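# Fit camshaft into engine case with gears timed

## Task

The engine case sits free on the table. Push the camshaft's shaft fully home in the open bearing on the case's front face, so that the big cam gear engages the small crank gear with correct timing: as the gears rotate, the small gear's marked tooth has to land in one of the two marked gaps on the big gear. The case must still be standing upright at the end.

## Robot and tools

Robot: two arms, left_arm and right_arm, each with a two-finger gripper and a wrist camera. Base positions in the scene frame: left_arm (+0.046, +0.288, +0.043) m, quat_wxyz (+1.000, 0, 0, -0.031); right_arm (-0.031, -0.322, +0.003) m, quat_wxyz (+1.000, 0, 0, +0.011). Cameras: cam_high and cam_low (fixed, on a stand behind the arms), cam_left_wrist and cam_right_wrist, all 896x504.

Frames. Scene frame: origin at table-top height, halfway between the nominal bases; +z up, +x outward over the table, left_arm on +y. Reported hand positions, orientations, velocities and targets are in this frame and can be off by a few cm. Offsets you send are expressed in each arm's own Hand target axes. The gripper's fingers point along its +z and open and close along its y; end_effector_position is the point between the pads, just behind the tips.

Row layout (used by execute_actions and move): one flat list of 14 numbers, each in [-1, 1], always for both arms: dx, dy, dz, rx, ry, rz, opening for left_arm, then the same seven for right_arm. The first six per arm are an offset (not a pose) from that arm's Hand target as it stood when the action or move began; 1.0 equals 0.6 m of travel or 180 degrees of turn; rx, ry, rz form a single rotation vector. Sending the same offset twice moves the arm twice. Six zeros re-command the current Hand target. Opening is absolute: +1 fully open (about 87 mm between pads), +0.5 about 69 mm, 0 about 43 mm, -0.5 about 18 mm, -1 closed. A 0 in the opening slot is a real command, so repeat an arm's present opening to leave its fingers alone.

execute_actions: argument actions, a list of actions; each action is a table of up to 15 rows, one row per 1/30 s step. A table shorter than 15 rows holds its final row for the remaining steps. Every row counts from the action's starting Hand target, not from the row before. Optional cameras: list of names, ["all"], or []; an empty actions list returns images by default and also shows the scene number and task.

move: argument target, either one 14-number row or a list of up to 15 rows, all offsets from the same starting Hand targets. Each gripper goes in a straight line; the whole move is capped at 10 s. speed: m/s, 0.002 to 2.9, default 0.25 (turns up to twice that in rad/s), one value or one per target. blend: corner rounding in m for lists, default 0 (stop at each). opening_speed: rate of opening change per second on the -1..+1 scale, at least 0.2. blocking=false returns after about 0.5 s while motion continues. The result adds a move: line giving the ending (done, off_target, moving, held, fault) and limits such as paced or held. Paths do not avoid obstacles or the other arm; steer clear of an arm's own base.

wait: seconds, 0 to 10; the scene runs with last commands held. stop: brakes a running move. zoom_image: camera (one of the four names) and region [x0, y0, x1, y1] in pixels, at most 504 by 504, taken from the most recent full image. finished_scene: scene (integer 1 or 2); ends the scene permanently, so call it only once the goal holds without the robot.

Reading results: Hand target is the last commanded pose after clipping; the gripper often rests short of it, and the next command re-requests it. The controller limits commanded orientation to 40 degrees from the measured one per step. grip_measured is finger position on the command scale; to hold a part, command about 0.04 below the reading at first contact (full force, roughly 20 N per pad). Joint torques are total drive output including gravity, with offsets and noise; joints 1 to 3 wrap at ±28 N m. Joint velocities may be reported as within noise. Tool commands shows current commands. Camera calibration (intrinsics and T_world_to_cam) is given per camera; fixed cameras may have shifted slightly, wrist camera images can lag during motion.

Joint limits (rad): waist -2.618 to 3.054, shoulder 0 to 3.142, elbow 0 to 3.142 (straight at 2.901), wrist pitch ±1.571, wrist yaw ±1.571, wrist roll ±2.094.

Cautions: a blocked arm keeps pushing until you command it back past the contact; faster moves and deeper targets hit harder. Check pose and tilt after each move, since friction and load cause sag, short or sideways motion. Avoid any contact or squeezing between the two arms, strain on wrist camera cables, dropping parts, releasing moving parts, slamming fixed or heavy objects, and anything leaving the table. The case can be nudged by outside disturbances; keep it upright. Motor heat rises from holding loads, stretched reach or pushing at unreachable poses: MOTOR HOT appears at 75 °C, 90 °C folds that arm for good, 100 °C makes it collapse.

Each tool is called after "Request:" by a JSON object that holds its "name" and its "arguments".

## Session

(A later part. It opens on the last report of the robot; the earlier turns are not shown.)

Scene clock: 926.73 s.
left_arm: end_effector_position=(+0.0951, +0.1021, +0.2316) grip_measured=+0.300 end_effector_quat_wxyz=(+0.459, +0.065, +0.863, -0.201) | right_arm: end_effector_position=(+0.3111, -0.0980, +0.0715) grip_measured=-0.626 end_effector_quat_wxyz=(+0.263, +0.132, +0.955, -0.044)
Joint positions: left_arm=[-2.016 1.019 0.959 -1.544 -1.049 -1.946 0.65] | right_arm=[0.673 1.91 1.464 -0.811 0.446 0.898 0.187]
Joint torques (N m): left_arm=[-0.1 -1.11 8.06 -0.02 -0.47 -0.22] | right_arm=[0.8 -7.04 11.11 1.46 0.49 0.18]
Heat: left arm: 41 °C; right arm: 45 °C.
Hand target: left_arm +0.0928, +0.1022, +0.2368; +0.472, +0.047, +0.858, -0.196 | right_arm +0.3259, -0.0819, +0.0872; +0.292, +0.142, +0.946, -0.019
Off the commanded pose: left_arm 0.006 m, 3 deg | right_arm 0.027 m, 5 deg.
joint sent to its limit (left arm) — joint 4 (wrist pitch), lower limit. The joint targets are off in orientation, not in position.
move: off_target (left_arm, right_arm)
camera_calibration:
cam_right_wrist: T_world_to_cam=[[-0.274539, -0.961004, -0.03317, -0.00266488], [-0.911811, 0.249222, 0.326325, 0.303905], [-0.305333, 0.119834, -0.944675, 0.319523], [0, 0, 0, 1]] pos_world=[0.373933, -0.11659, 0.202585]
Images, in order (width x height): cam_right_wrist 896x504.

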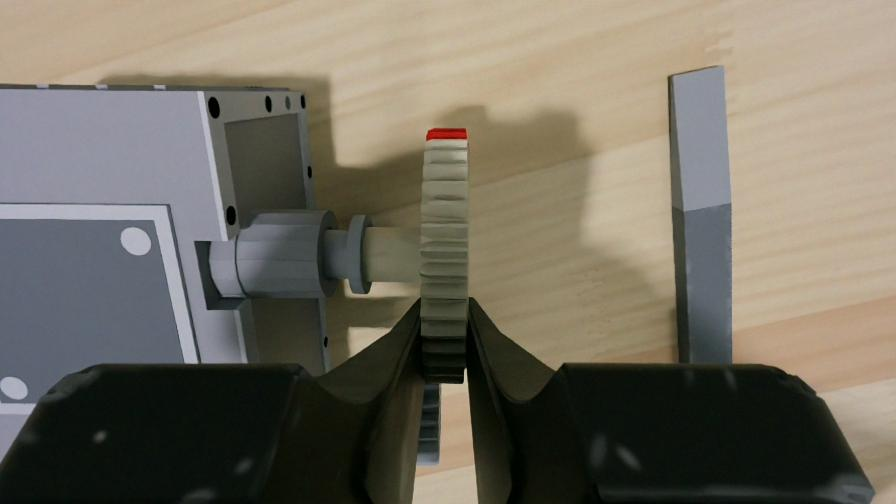

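Request:
{"name": "move", "arguments": {"target": [[0,0,0,0,0,0,0.3,0,0.005,0,0,0.012,0,-0.85],[0,0,0,0,0,0,0.3,0,0.008,0,0,-0.012,0,-0.85],[0,0,0,0,0,0,0.3,0,0.01,0,0,0,0,-0.85]], "speed": 0.03, "cameras": ["cam_right_wrist"]}}

Request:
{"name": "zoom_image", "arguments": {"camera": "cam_right_wrist", "region": [200, 180, 500, 480]}}

Scene clock: 944.23 s.
left_arm: end_effector_position=(+0.0951, +0.1021, +0.2316) grip_measured=+0.300 end_effector_quat_wxyz=(+0.459, +0.065, +0.863, -0.201) | right_arm: end_effector_position=(+0.3113, -0.0977, +0.0714) grip_measured=-0.625 end_effector_quat_wxyz=(+0.263, +0.135, +0.954, -0.061)
Joint positions: left_arm=[-2.016 1.019 0.959 -1.544 -1.049 -1.946 0.65] | right_arm=[0.684 1.937 1.502 -0.853 0.473 0.917 0.187]
Joint torques (N m): left_arm=[-0.09 -1.14 7.99 0 -0.4 -0.2] | right_arm=[0.64 -7.8 10.32 1.72 0.25 0.07]
Heat: left arm: 41 °C; right arm: 46 °C.
Hand target: left_arm +0.0928, +0.1022, +0.2368; +0.472, +0.047, +0.858, -0.196 | right_arm +0.3276, -0.0762, +0.0874; +0.292, +0.142, +0.946, -0.019
Off the commanded pose: left_arm 0.006 m, 3 deg | right_arm 0.031 m, 6 deg.
joint sent to its limit (left arm) — joint 4 (wrist pitch), lower limit. The joint targets are off in orientation, not in position.
move: off_target (left_arm, right_arm)
camera_calibration:
cam_right_wrist: T_world_to_cam=[[-0.287324, -0.95783, -0.0024532, -0.000217743], [-0.90702, 0.271258, 0.322078, 0.304967], [-0.30783, 0.0947658, -0.94671, 0.31797], [0, 0, 0, 1]] pos_world=[0.374429, -0.113066, 0.202801]
Images, in order (width x height): cam_right_wrist 896x504.

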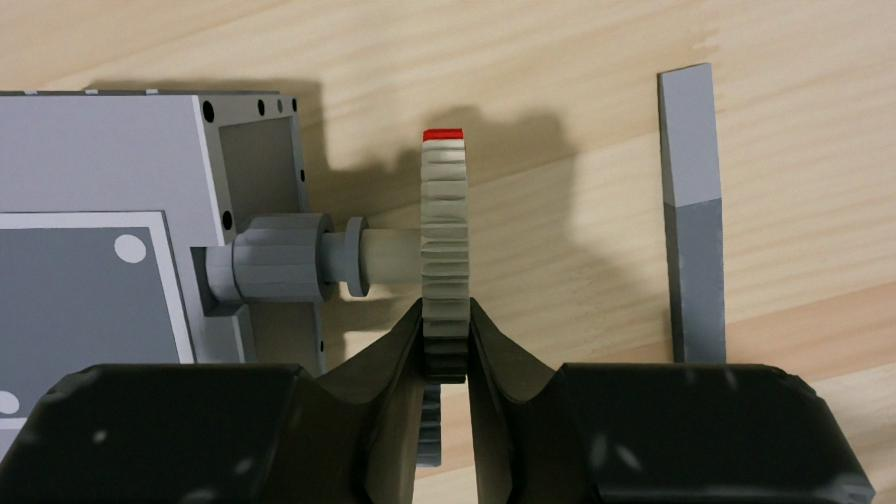

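Scaled by 1.680 from the camera's 896x504 image, which has a finer 1280x720 frame.

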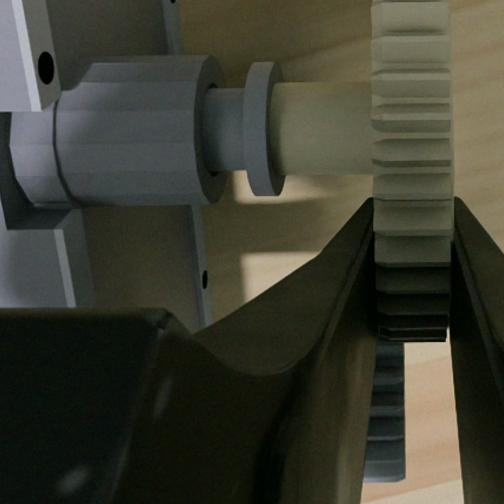

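Request:
{"name": "execute_actions", "arguments": {"actions": []}}

Request:
{"name": "zoom_image", "arguments": {"camera": "cam_low", "region": [340, 230, 410, 300]}}

Scene clock: 957.67 s.
left_arm: end_effector_position=(+0.0951, +0.1021, +0.2316) grip_measured=+0.300 end_effector_quat_wxyz=(+0.459, +0.065, +0.863, -0.201) | right_arm: end_effector_position=(+0.3113, -0.0977, +0.0714) grip_measured=-0.625 end_effector_quat_wxyz=(+0.263, +0.135, +0.954, -0.061)
Joint positions: left_arm=[-2.016 1.019 0.959 -1.544 -1.049 -1.946 0.65] | right_arm=[0.684 1.937 1.502 -0.853 0.473 0.917 0.187]
Joint velocities: within noise
Joint torques (N m): left_arm=[-0.1 -1.17 8.09 0.02 -0.44 -0.23] | right_arm=[0.62 -7.82 10.32 1.71 0.25 0.07]
Motor temperatures (°C): left_arm=[22 31 41 24 23 22 23] | right_arm=[23 37 48 34 23 24 25]
Heat: left arm: 41 °C; right arm: 48 °C.
Hand target: left_arm +0.0928, +0.1022, +0.2368; +0.472, +0.047, +0.858, -0.196 | right_arm +0.3276, -0.0762, +0.0874; +0.292, +0.142, +0.946, -0.019
Tool commands: left_gripper/opening=+0.3 right_gripper/opening=-0.85
Off the commanded pose: left_arm 0.006 m, 3 deg | right_arm 0.031 m, 6 deg.
camera_calibration:
cam_left_wrist: T_world_to_cam=[[-0.293189, -0.909415, 0.294965, 0.0469134], [-0.954175, 0.258999, -0.149901, 0.121713], [0.0599265, -0.325397, -0.943677, 0.38534], [0, 0, 0, 1]] pos_world=[0.106798, 0.136529, 0.368044]
cam_right_wrist: T_world_to_cam=[[-0.287324, -0.95783, -0.0024532, -0.000217743], [-0.90702, 0.271258, 0.322078, 0.304967], [-0.30783, 0.0947658, -0.94671, 0.31797], [0, 0, 0, 1]] pos_world=[0.374429, -0.113066, 0.202801]

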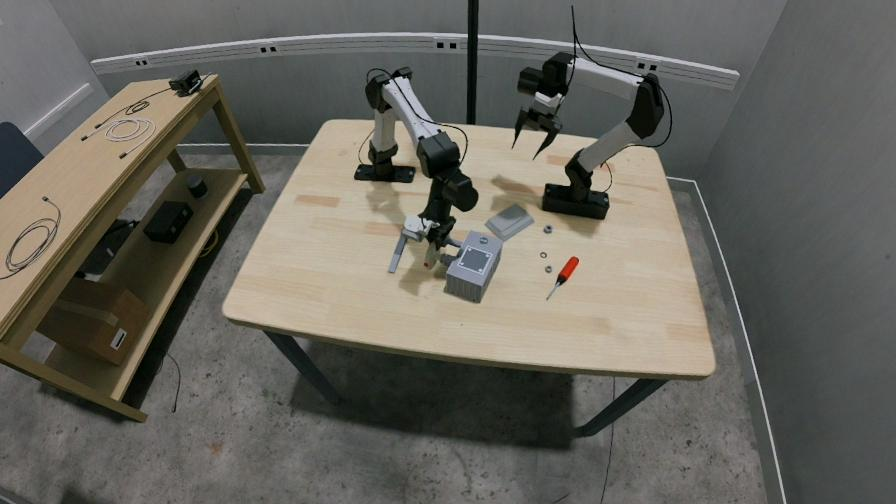

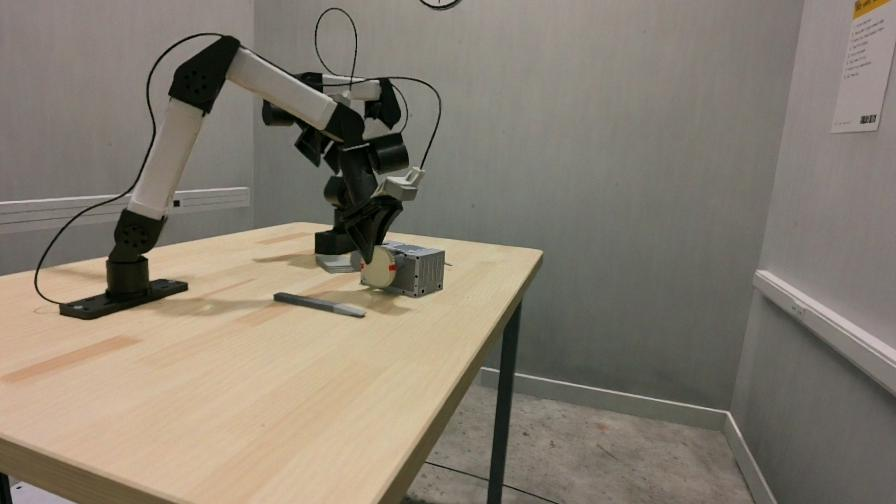

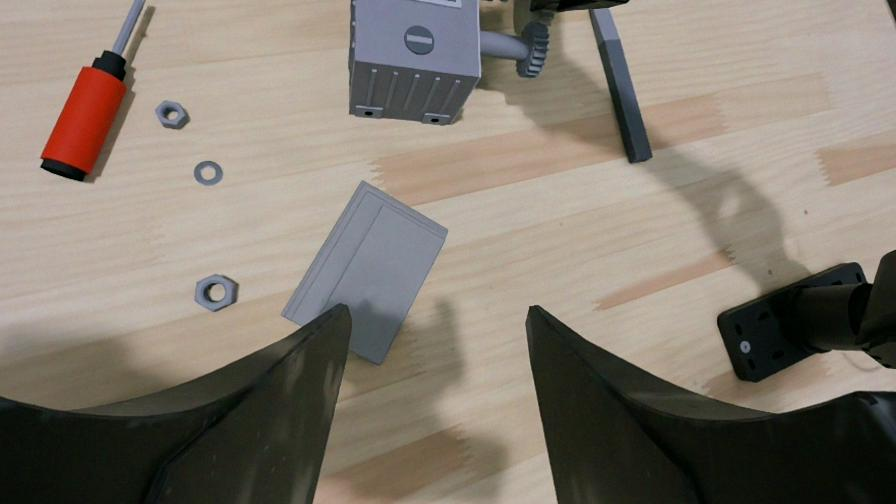

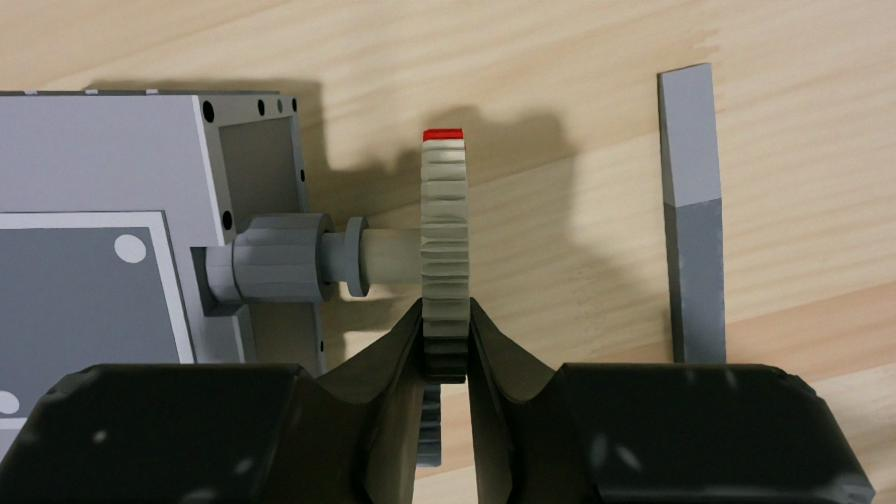

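Scaled by 7.200 from the camera's 896x504 image, which has a finer 1280x720 frame.

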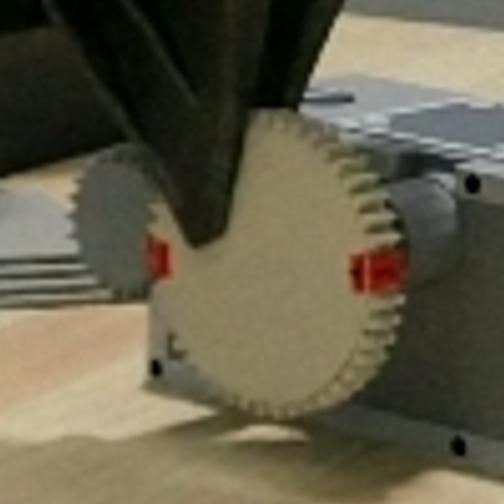

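Request:
{"name": "zoom_image", "arguments": {"camera": "cam_left_wrist", "region": [460, 0, 660, 110]}}

Request:
{"name": "zoom_image", "arguments": {"camera": "cam_right_wrist", "region": [390, 290, 500, 480]}}

Scaled by 2.520 from the camera's 896x504 image, which has a finer 1280x720 frame.

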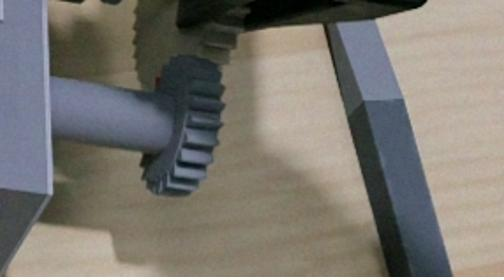

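Scaled by 2.653 from the camera's 896x504 image, which has a finer 1280x720 frame.

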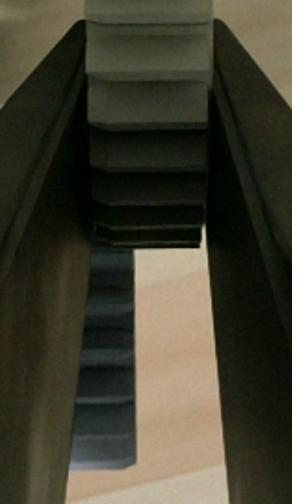

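Request:
{"name": "move", "arguments": {"target": [[0,0,0,0,0,0,0.3,0.02,-0.04,0.009,0,0,0,-0.85],[0,0,0,0,0,0,0.3,0.02,-0.04,0.009,0,0,0,-0.25],[0,0,0,0,0,0,0.3,0.02,-0.04,-0.08,0,0,0,-0.25],[0,0,0,0,0,0,0.3,0,-0.1,-0.25,0,0,0,-0.25]], "speed": [0.04,0.04,0.06,0.15], "opening_speed": 0.6, "cameras": ["all"]}}

Request:
{"name": "zoom_image", "arguments": {"camera": "cam_low", "region": [340, 230, 410, 300]}}

Request:
{"name": "zoom_image", "arguments": {"camera": "cam_left_wrist", "region": [460, 0, 660, 110]}}

Scene clock: 991.23 s.
left_arm: end_effector_position=(+0.0951, +0.1021, +0.2316) grip_measured=+0.300 end_effector_quat_wxyz=(+0.459, +0.065, +0.863, -0.201) | right_arm: end_effector_position=(+0.2270, -0.1165, +0.1953) grip_measured=-0.250 end_effector_quat_wxyz=(+0.277, +0.136, +0.951, -0.028)
Joint positions: left_arm=[-2.016 1.019 0.959 -1.544 -1.049 -1.946 0.65] | right_arm=[0.807 1.605 1.591 -1.262 0.489 1.038 0.375]
Joint torques (N m): left_arm=[-0.1 -1.1 8.06 -0.03 -0.4 -0.24] | right_arm=[0.28 -5.83 9.52 0.95 0.53 0.11]
Heat: left arm: 41 °C; right arm: 48 °C.
Hand target: left_arm +0.0928, +0.1022, +0.2368; +0.472, +0.047, +0.858, -0.196 | right_arm +0.2286, -0.1159, +0.2088; +0.292, +0.142, +0.946, -0.019
Off the commanded pose: left_arm 0.006 m, 3 deg | right_arm 0.014 m, 2 deg.
joint sent to its limit (left arm) — joint 4 (wrist pitch), lower limit. The joint targets are off in orientation, not in position.
move: off_target (left_arm, right_arm); target 2's new opening was sent with right_arm's hand 0.008 m and 3 deg from that target
camera_calibration:
cam_left_wrist: T_world_to_cam=[[-0.293189, -0.909415, 0.294965, 0.0469134], [-0.954175, 0.258999, -0.149901, 0.121713], [0.0599265, -0.325397, -0.943677, 0.38534], [0, 0, 0, 1]] pos_world=[0.106798, 0.136529, 0.368044]
cam_right_wrist: T_world_to_cam=[[-0.271, -0.960123, -0.068727, -0.0331845], [-0.922805, 0.238828, 0.30231, 0.197355], [-0.273841, 0.145348, -0.950729, 0.410083], [0, 0, 0, 1]] pos_world=[0.285425, -0.1386, 0.327935]

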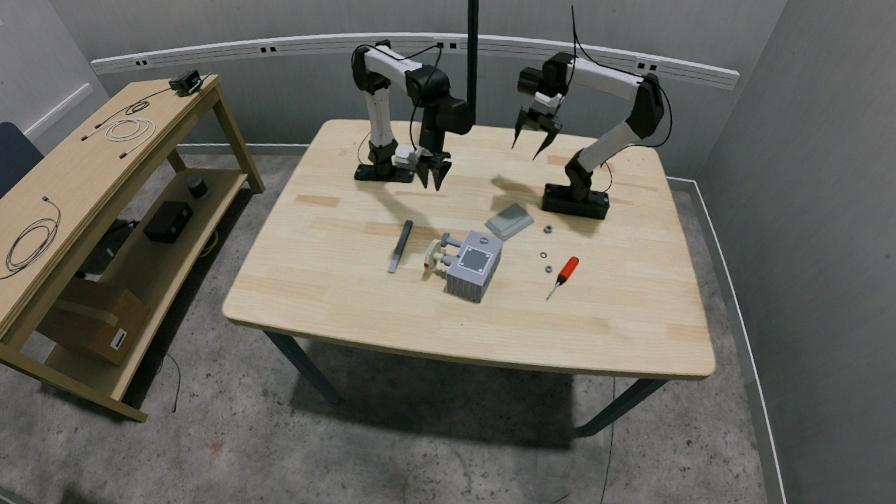

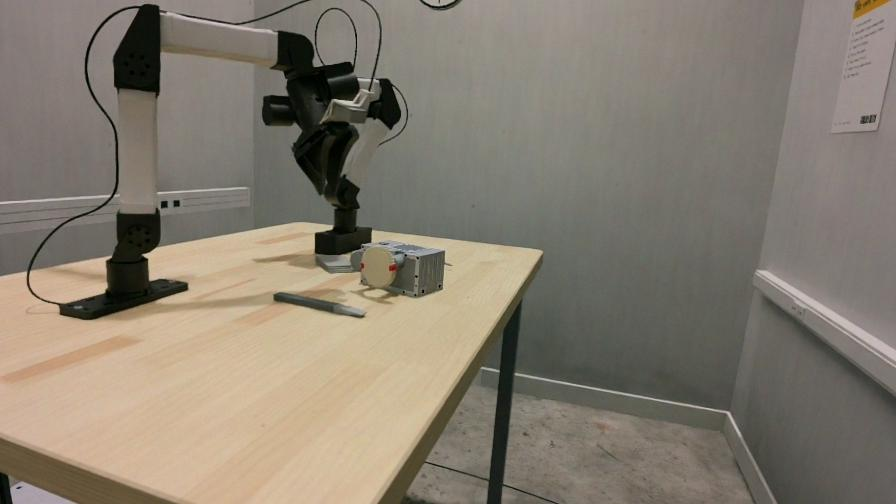

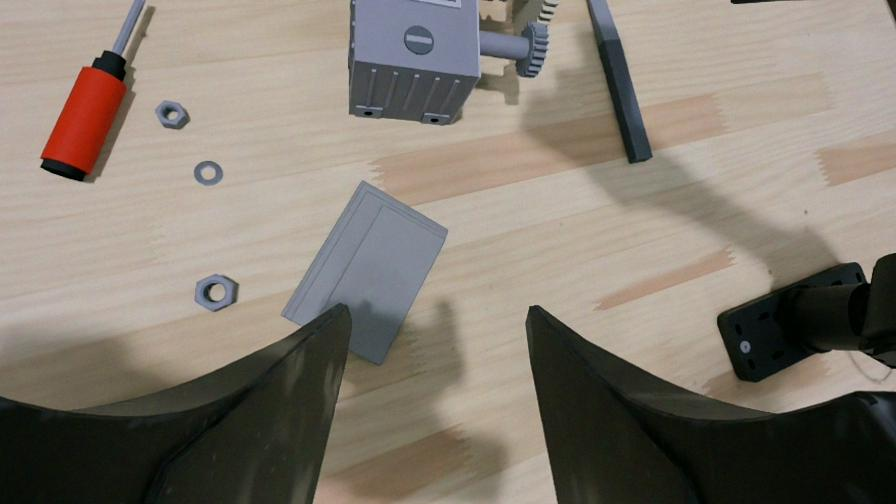

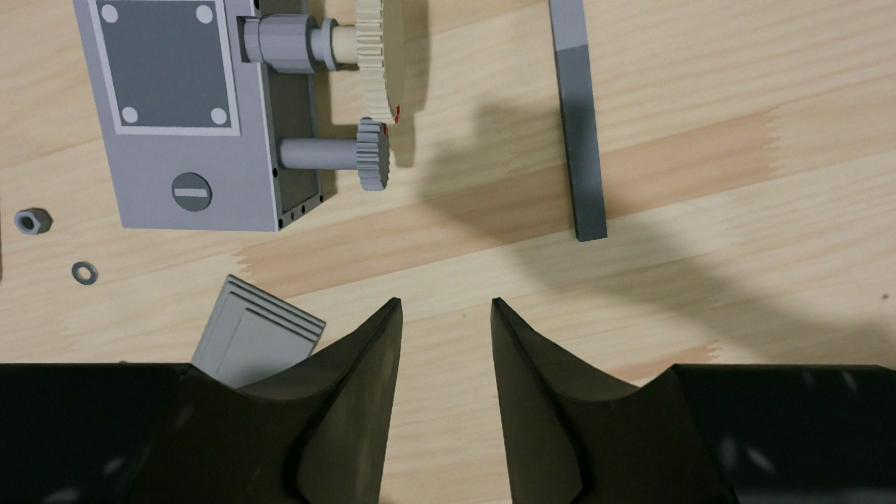

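Scaled by 7.200 from the camera's 896x504 image, which has a finer 1280x720 frame.

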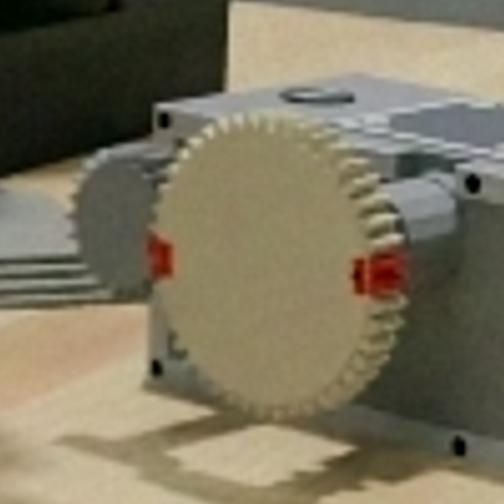

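Scaled by 2.520 from the camera's 896x504 image, which has a finer 1280x720 frame.

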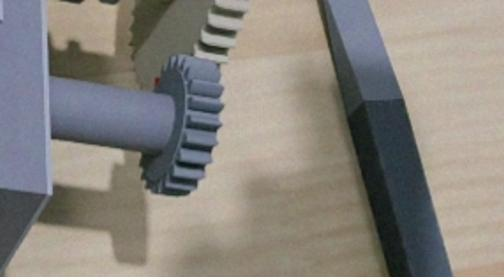

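Request:
{"name": "zoom_image", "arguments": {"camera": "cam_right_wrist", "region": [300, 60, 420, 200]}}

Scaled by 3.600 from the camera's 896x504 image, which has a finer 1280x720 frame.

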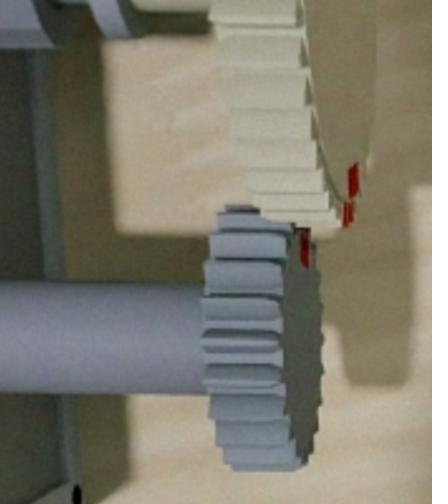

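Request:
{"name": "move", "arguments": {"target": [0,0,0,0,0,0,0.3,-0.1057,-0.2047,0.1398,-0.4487,-0.232,-0.2532,-1], "speed": 0.35, "cameras": ["cam_high","cam_right_wrist"]}}

Request:
{"name": "zoom_image", "arguments": {"camera": "cam_right_wrist", "region": [300, 100, 700, 400]}}

Scene clock: 1023.17 s.
left_arm: end_effector_position=(+0.0951, +0.1021, +0.2316) grip_measured=+0.300 end_effector_quat_wxyz=(+0.459, +0.065, +0.863, -0.201) | right_arm: end_effector_position=(+0.2859, -0.2571, +0.1602) grip_measured=-0.978 end_effector_quat_wxyz=(+0.577, -0.390, +0.598, +0.396)
Joint positions: left_arm=[-2.016 1.019 0.959 -1.544 -1.049 -1.946 0.65] | right_arm=[-0.389 1.472 0.71 0.057 -1.539 -0.681 0.011]
Joint torques (N m): left_arm=[-0.29 -1.11 8.14 -0.01 -0.42 -0.22] | right_arm=[-0.51 -3.29 9.59 1.32 -0.46 -0.11]
Heat: left arm: 41 °C; right arm: 47 °C.
Hand target: left_arm +0.0928, +0.1022, +0.2368; +0.472, +0.047, +0.858, -0.196 | right_arm +0.2902, -0.2599, +0.1688; +0.566, -0.425, +0.565, +0.424
Off the commanded pose: left_arm 0.006 m, 3 deg | right_arm 0.010 m, 6 deg.
joint sent to its limit (left arm) — joint 4 (wrist pitch), lower limit. The joint targets are off in orientation, not in position.
joint sent to its limit (right arm) — joint 5 (wrist yaw), lower limit. The joint targets are off in orientation, not in position.
move: off_target (left_arm, right_arm)
camera_calibration:
cam_right_wrist: T_world_to_cam=[[0.937907, -0.343649, -0.0472846, -0.345161], [-0.295515, -0.720164, -0.627722, 0.019041], [0.181663, 0.602719, -0.777, 0.372766], [0, 0, 0, 1]] pos_world=[0.261638, -0.329575, 0.285271]
Images, in order (width x height): cam_high 896x504, cam_right_wrist 896x504.

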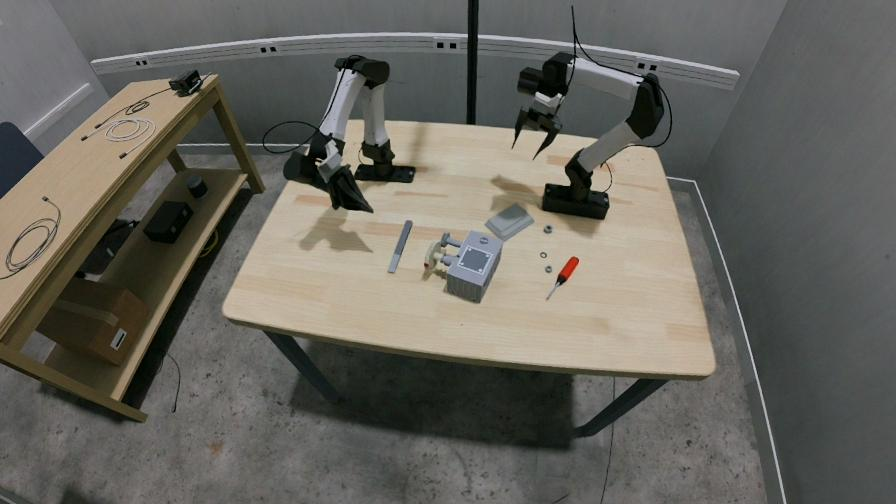

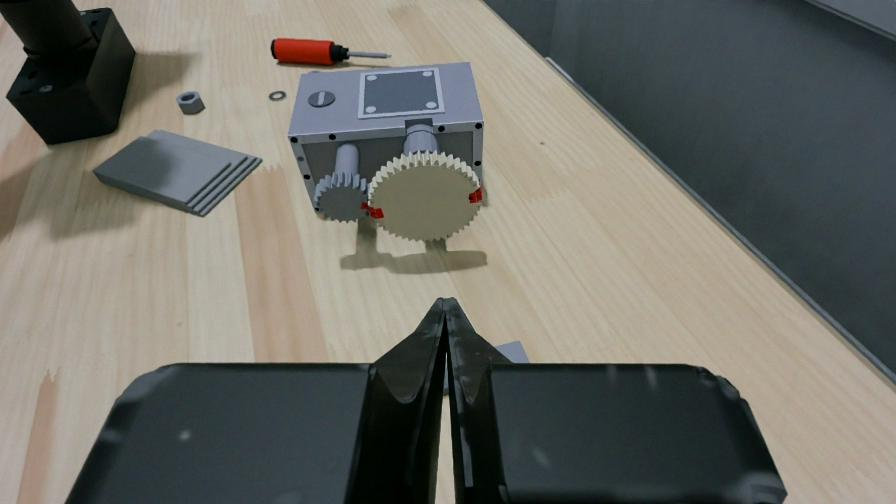

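Scaled by 1.260 from the camera's 896x504 image, which has a finer 1280x720 frame.

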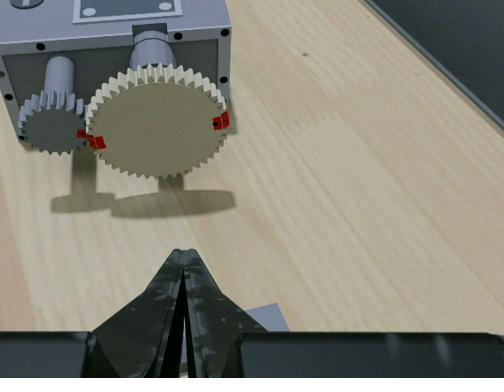

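Perfect view. Zoom on mesh.

Request:
{"name": "zoom_image", "arguments": {"camera": "cam_right_wrist", "region": [320, 160, 440, 240]}}

Scaled by 4.200 from the camera's 896x504 image, which has a finer 1280x720 frame.

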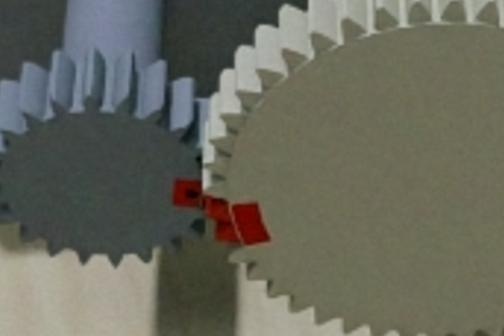

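Request:
{"name": "move", "arguments": {"target": [[0,0,0,0,0,0,0.3,0.156,0.0033,0.14,0,0,0,-1],[0,0,0,0,0,0,0.3,0.156,0.0033,0.228,0,0,0,-1]], "speed": [0.15,0.08], "cameras": ["cam_low","cam_right_wrist"]}}

Scene clock: 1048.57 s.
left_arm: end_effector_position=(+0.0951, +0.1021, +0.2316) grip_measured=+0.300 end_effector_quat_wxyz=(+0.459, +0.065, +0.863, -0.201) | right_arm: end_effector_position=(+0.3181, -0.1295, +0.0671) grip_measured=-0.978 end_effector_quat_wxyz=(+0.549, -0.419, +0.578, +0.434)
Joint positions: left_arm=[-2.016 1.019 0.959 -1.544 -1.049 -1.946 0.65] | right_arm=[0.058 2.042 0.598 1.389 -1.217 -0.011 0.011]
Joint torques (N m): left_arm=[-0.29 -1.11 8.05 0.01 -0.43 -0.24] | right_arm=[0.1 -5.37 6.04 2.26 0.18 0.11]
Heat: left arm: 41 °C; right arm: 46 °C.
Hand target: left_arm +0.0928, +0.1022, +0.2368; +0.472, +0.047, +0.858, -0.196 | right_arm +0.3269, -0.1280, +0.0755; +0.567, -0.425, +0.565, +0.424
Off the commanded pose: left_arm 0.006 m, 3 deg | right_arm 0.012 m, 3 deg.
joint sent to its limit (left arm) — joint 4 (wrist pitch), lower limit. The joint targets are off in orientation, not in position.
move: off_target (left_arm, right_arm)
camera_calibration:
cam_right_wrist: T_world_to_cam=[[0.970757, -0.231085, -0.0650433, -0.330547], [-0.219692, -0.745919, -0.628761, 0.0345942], [0.0967802, 0.624664, -0.774873, 0.247403], [0, 0, 0, 1]] pos_world=[0.304537, -0.205124, 0.191958]
Images, in order (width x height): cam_low 896x504, cam_right_wrist 896x504.

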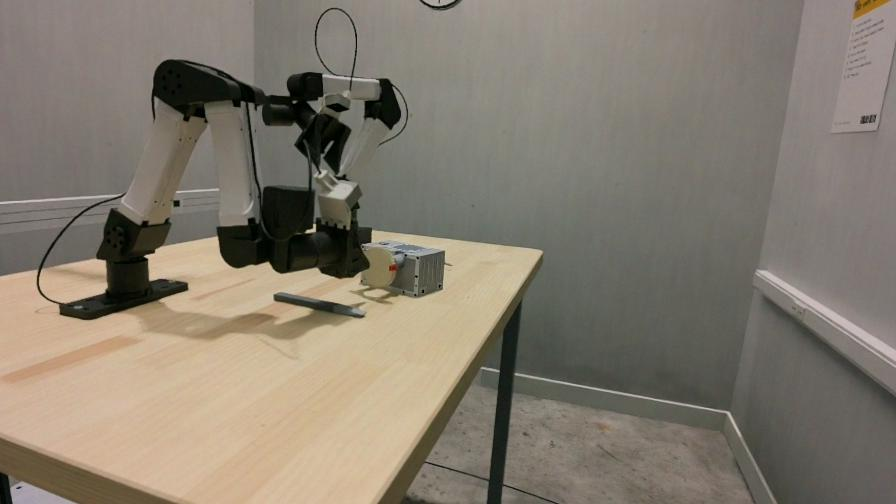

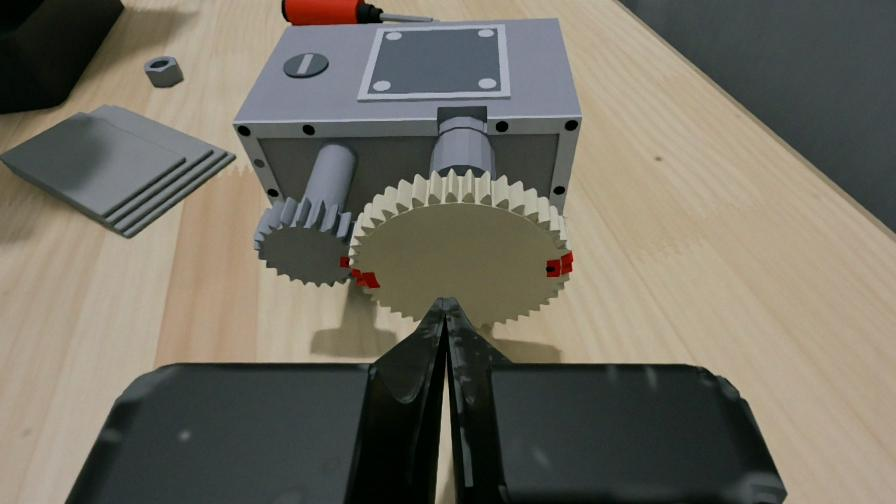

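Request:
{"name": "move", "arguments": {"target": [0,0,0,0,0,0,0.3,0,-0.006,0.05,0,0,0,-1], "speed": 0.04, "cameras": ["cam_right_wrist"]}}

Scene clock: 1056.00 s.
left_arm: end_effector_position=(+0.0951, +0.1021, +0.2316) grip_measured=+0.300 end_effector_quat_wxyz=(+0.459, +0.065, +0.863, -0.201) | right_arm: end_effector_position=(+0.3298, -0.1050, +0.0702) grip_measured=-0.978 end_effector_quat_wxyz=(+0.556, -0.426, +0.569, +0.431)
Joint positions: left_arm=[-2.016 1.019 0.959 -1.544 -1.049 -1.946 0.65] | right_arm=[0.131 2.071 0.657 1.389 -1.148 -0.006 0.011]
Joint torques (N m): left_arm=[-0.2 -1.09 8.02 0 -0.42 -0.25] | right_arm=[0.79 -5.57 6.75 1.93 0.32 0.07]
Heat: left arm: 41 °C; right arm: 45 °C.
Hand target: left_arm +0.0928, +0.1022, +0.2368; +0.472, +0.047, +0.858, -0.196 | right_arm +0.3387, -0.1004, +0.0755; +0.566, -0.425, +0.565, +0.424
Off the commanded pose: left_arm 0.006 m, 3 deg | right_arm 0.012 m, 2 deg.
joint sent to its limit (left arm) — joint 4 (wrist pitch), lower limit. The joint targets are off in orientation, not in position.
move: off_target (left_arm, right_arm)
camera_calibration:
cam_right_wrist: T_world_to_cam=[[0.973084, -0.226889, -0.0403645, -0.338125], [-0.200191, -0.745476, -0.635758, 0.0514944], [0.114156, 0.626727, -0.770832, 0.227517], [0, 0, 0, 1]] pos_world=[0.31336, -0.18092, 0.194467]
Images, in order (width x height): cam_right_wrist 896x504.

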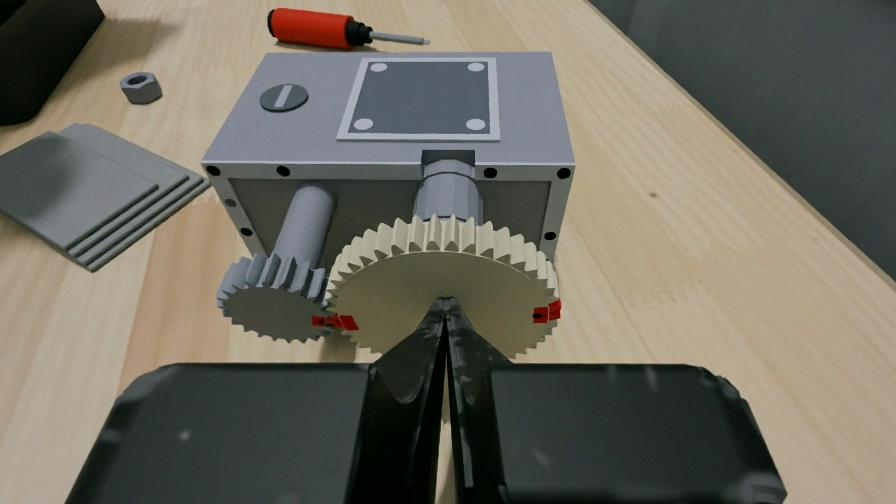

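Request:
{"name": "move", "arguments": {"target": [0,0,0,0,0,0,0.3,0,0,0.018,0,0,0,-1], "speed": 0.03, "cameras": ["cam_right_wrist"]}}

Request:
{"name": "zoom_image", "arguments": {"camera": "cam_right_wrist", "region": [260, 270, 400, 370]}}

Request:
{"name": "zoom_image", "arguments": {"camera": "cam_right_wrist", "region": [380, 130, 540, 270]}}

Scene clock: 1062.43 s.
left_arm: end_effector_position=(+0.0951, +0.1021, +0.2316) grip_measured=+0.300 end_effector_quat_wxyz=(+0.459, +0.065, +0.863, -0.201) | right_arm: end_effector_position=(+0.3337, -0.1022, +0.0702) grip_measured=-0.978 end_effector_quat_wxyz=(+0.558, -0.422, +0.571, +0.429)
Joint positions: left_arm=[-2.016 1.019 0.959 -1.544 -1.049 -1.946 0.65] | right_arm=[0.14 2.078 0.669 1.388 -1.13 -0.001 0.011]
Joint torques (N m): left_arm=[-0.4 -1.09 8.14 -0.04 -0.45 -0.22] | right_arm=[2.45 -5.52 7.51 1.84 0.45 0.03]
Heat: left arm: 41 °C; right arm: 44 °C.
Hand target: left_arm +0.0928, +0.1022, +0.2368; +0.472, +0.047, +0.858, -0.196 | right_arm +0.3418, -0.0899, +0.0754; +0.566, -0.425, +0.565, +0.424
Off the commanded pose: left_arm 0.006 m, 3 deg | right_arm 0.016 m, 1 deg.
joint sent to its limit (left arm) — joint 4 (wrist pitch), lower limit. The joint targets are off in orientation, not in position.
move: off_target (left_arm, right_arm)
camera_calibration:
cam_right_wrist: T_world_to_cam=[[0.970737, -0.236512, -0.0416083, -0.341425], [-0.208192, -0.742494, -0.636678, 0.0574166], [0.119688, 0.626709, -0.770006, 0.223395], [0, 0, 0, 1]] pos_world=[0.31665, -0.178124, 0.194366]
Images, in order (width x height): cam_right_wrist 896x504.

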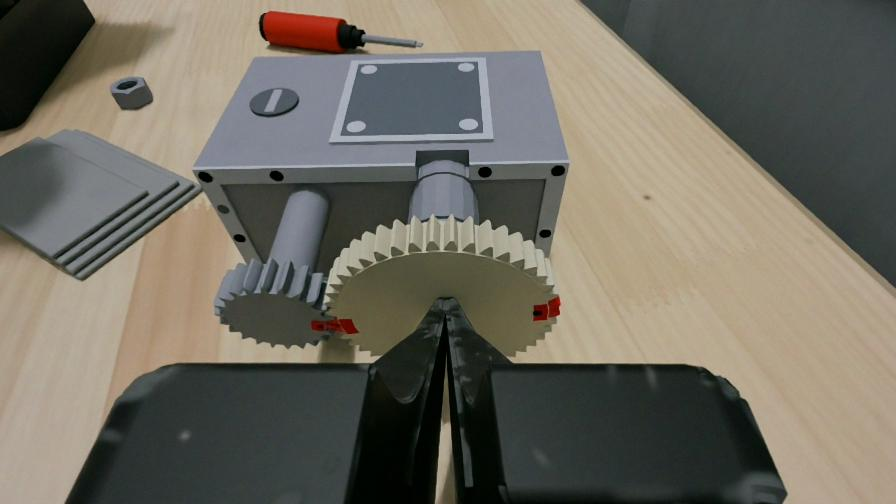

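Scaled by 3.600 from the camera's 896x504 image, which has a finer 1280x720 frame.

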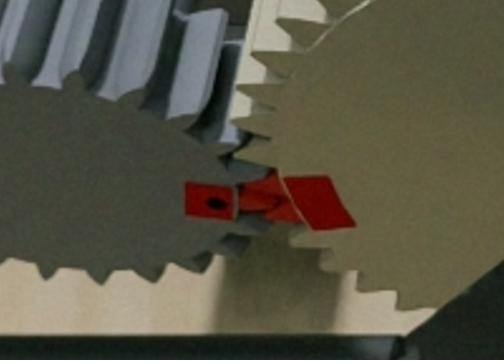

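Scaled by 3.150 from the camera's 896x504 image, which has a finer 1280x720 frame.

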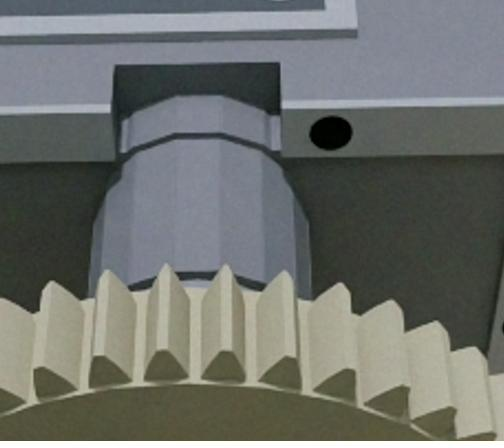

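Request:
{"name": "move", "arguments": {"target": [0,0,0,0,0,0,0.3,0,0.006,0.014,0,0,0,-1], "speed": 0.03, "cameras": ["cam_right_wrist"]}}

Request:
{"name": "zoom_image", "arguments": {"camera": "cam_right_wrist", "region": [380, 130, 540, 270]}}

Scene clock: 1071.87 s.
left_arm: end_effector_position=(+0.0951, +0.1021, +0.2316) grip_measured=+0.300 end_effector_quat_wxyz=(+0.459, +0.065, +0.863, -0.201) | right_arm: end_effector_position=(+0.3385, -0.0970, +0.0701) grip_measured=-0.978 end_effector_quat_wxyz=(+0.565, -0.414, +0.578, +0.420)
Joint positions: left_arm=[-2.016 1.019 0.959 -1.544 -1.049 -1.946 0.65] | right_arm=[0.161 2.08 0.673 1.386 -1.079 0 0.011]
Joint torques (N m): left_arm=[-0.08 -1.13 8.05 -0.04 -0.44 -0.25] | right_arm=[3.03 -5.59 7.42 1.87 0.21 0.01]
Motor temperatures (°C): left_arm=[22 30 41 24 23 22 23] | right_arm=[23 34 43 35 23 24 24]
Heat: left arm: 41 °C; right arm: 43 °C.
Hand target: left_arm +0.0928, +0.1022, +0.2368; +0.472, +0.047, +0.858, -0.196 | right_arm +0.3406, -0.0809, +0.0754; +0.566, -0.425, +0.565, +0.424
Off the commanded pose: left_arm 0.006 m, 3 deg | right_arm 0.017 m, 2 deg.
joint sent to its limit (left arm) — joint 4 (wrist pitch), lower limit. The joint targets are off in orientation, not in position.
move: off_target (left_arm, right_arm)
camera_calibration:
cam_right_wrist: T_world_to_cam=[[0.963244, -0.265383, -0.0416341, -0.345132], [-0.230354, -0.736284, -0.636257, 0.0703118], [0.138197, 0.622461, -0.770353, 0.212888], [0, 0, 0, 1]] pos_world=[0.319222, -0.172337, 0.194366]
Images, in order (width x height): cam_right_wrist 896x504.

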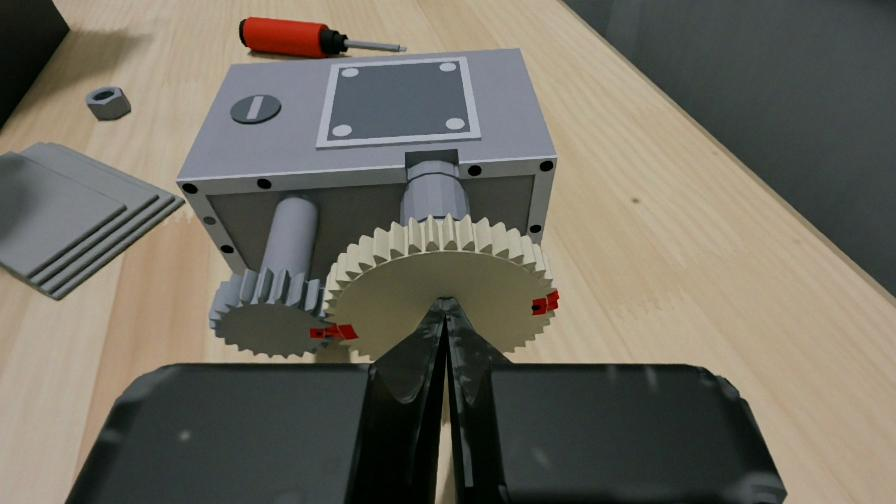

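Scaled by 3.150 from the camera's 896x504 image, which has a finer 1280x720 frame.

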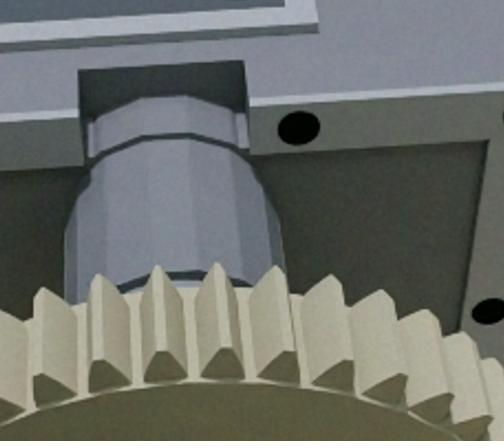

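Request:
{"name": "move", "arguments": {"target": [[0,0,0,0,0,0,0.3,0,0,-0.05,0,0,0,-1],[0,0,0,0,0,0,0.3,-0.12,0,-0.2,0,0,0,-1]], "speed": [0.06,0.2], "blend": [0.02,0], "cameras": ["all"]}}

Request:
{"name": "zoom_image", "arguments": {"camera": "cam_right_wrist", "region": [280, 60, 520, 240]}}

Request:
{"name": "zoom_image", "arguments": {"camera": "cam_left_wrist", "region": [440, 0, 640, 110]}}

Scene clock: 1084.37 s.
left_arm: end_effector_position=(+0.0951, +0.1021, +0.2316) grip_measured=+0.300 end_effector_quat_wxyz=(+0.459, +0.065, +0.863, -0.201) | right_arm: end_effector_position=(+0.3086, -0.1958, +0.1401) grip_measured=-0.978 end_effector_quat_wxyz=(+0.562, -0.414, +0.573, +0.429)
Joint positions: left_arm=[-2.016 1.019 0.959 -1.544 -1.049 -1.946 0.65] | right_arm=[-0.165 1.722 0.592 1.133 -1.421 0.03 0.011]
Joint torques (N m): left_arm=[-0.27 -1.09 8.09 -0.03 -0.44 -0.25] | right_arm=[-0.39 -6.49 5.72 1.55 -0.06 -0.1]
Heat: left arm: 41 °C; right arm: 43 °C.
Hand target: left_arm +0.0928, +0.1022, +0.2368; +0.472, +0.047, +0.858, -0.196 | right_arm +0.3069, -0.1961, +0.1473; +0.567, -0.425, +0.565, +0.424
Off the commanded pose: left_arm 0.006 m, 3 deg | right_arm 0.007 m, 2 deg.
joint sent to its limit (left arm) — joint 4 (wrist pitch), lower limit. The joint targets are off in orientation, not in position.
move: off_target (left_arm); blend cut to 0.0147 m at target 1
camera_calibration:
cam_left_wrist: T_world_to_cam=[[-0.293189, -0.909415, 0.294965, 0.0469134], [-0.954175, 0.258999, -0.149901, 0.121713], [0.0599265, -0.325397, -0.943677, 0.38534], [0, 0, 0, 1]] pos_world=[0.106798, 0.136529, 0.368044]
cam_right_wrist: T_world_to_cam=[[0.967115, -0.249501, -0.0493777, -0.33664], [-0.221775, -0.732199, -0.643973, 0.0344542], [0.124518, 0.633746, -0.763454, 0.337922], [0, 0, 0, 1]] pos_world=[0.291133, -0.272922, 0.263553]

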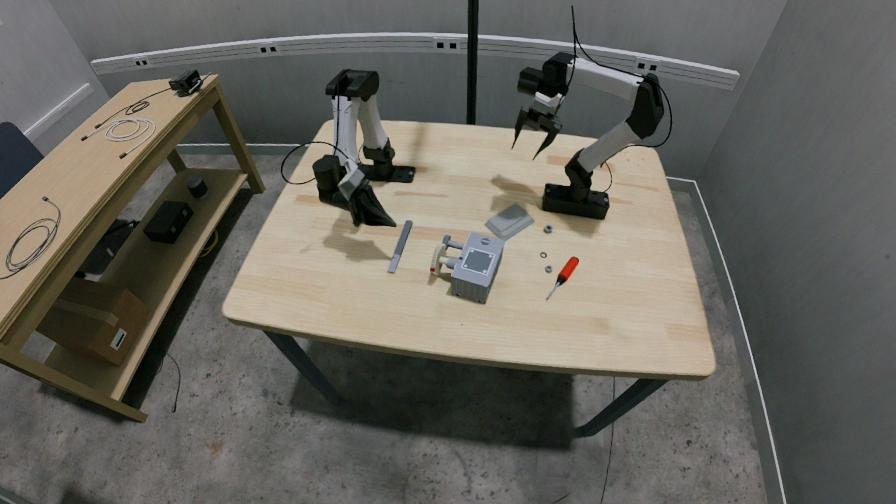

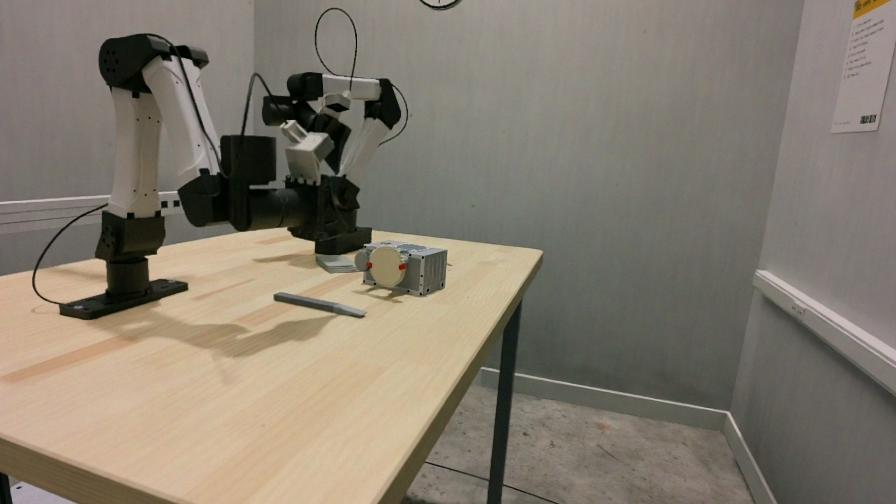

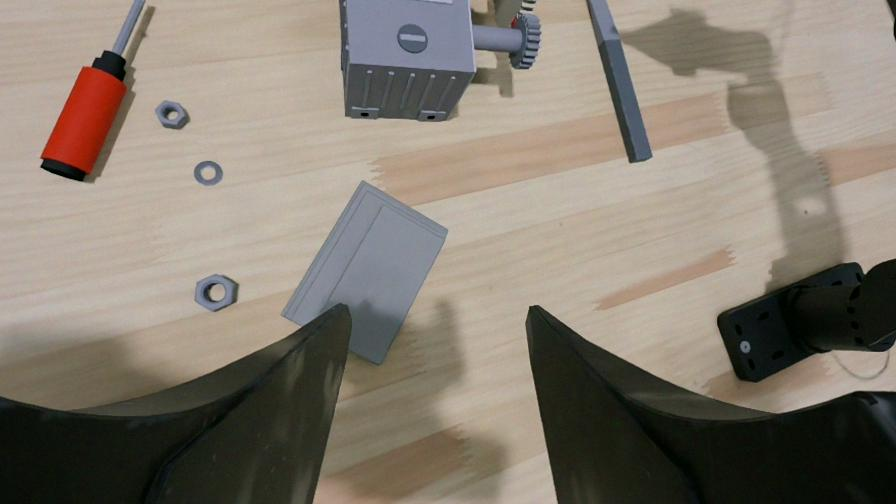

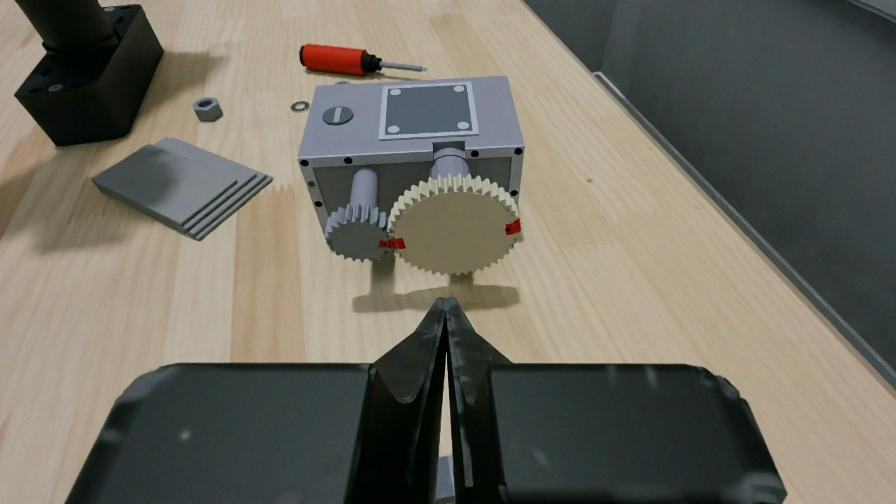

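Scaled by 2.100 from the camera's 896x504 image, which has a finer 1280x720 frame.

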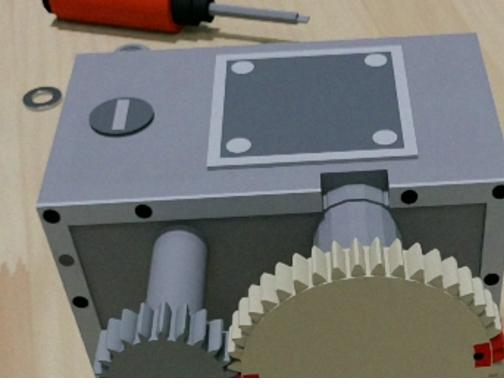

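Scaled by 2.520 from the camera's 896x504 image, which has a finer 1280x720 frame.

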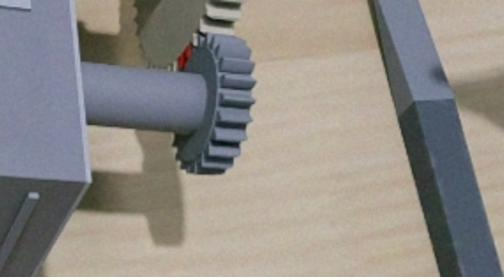

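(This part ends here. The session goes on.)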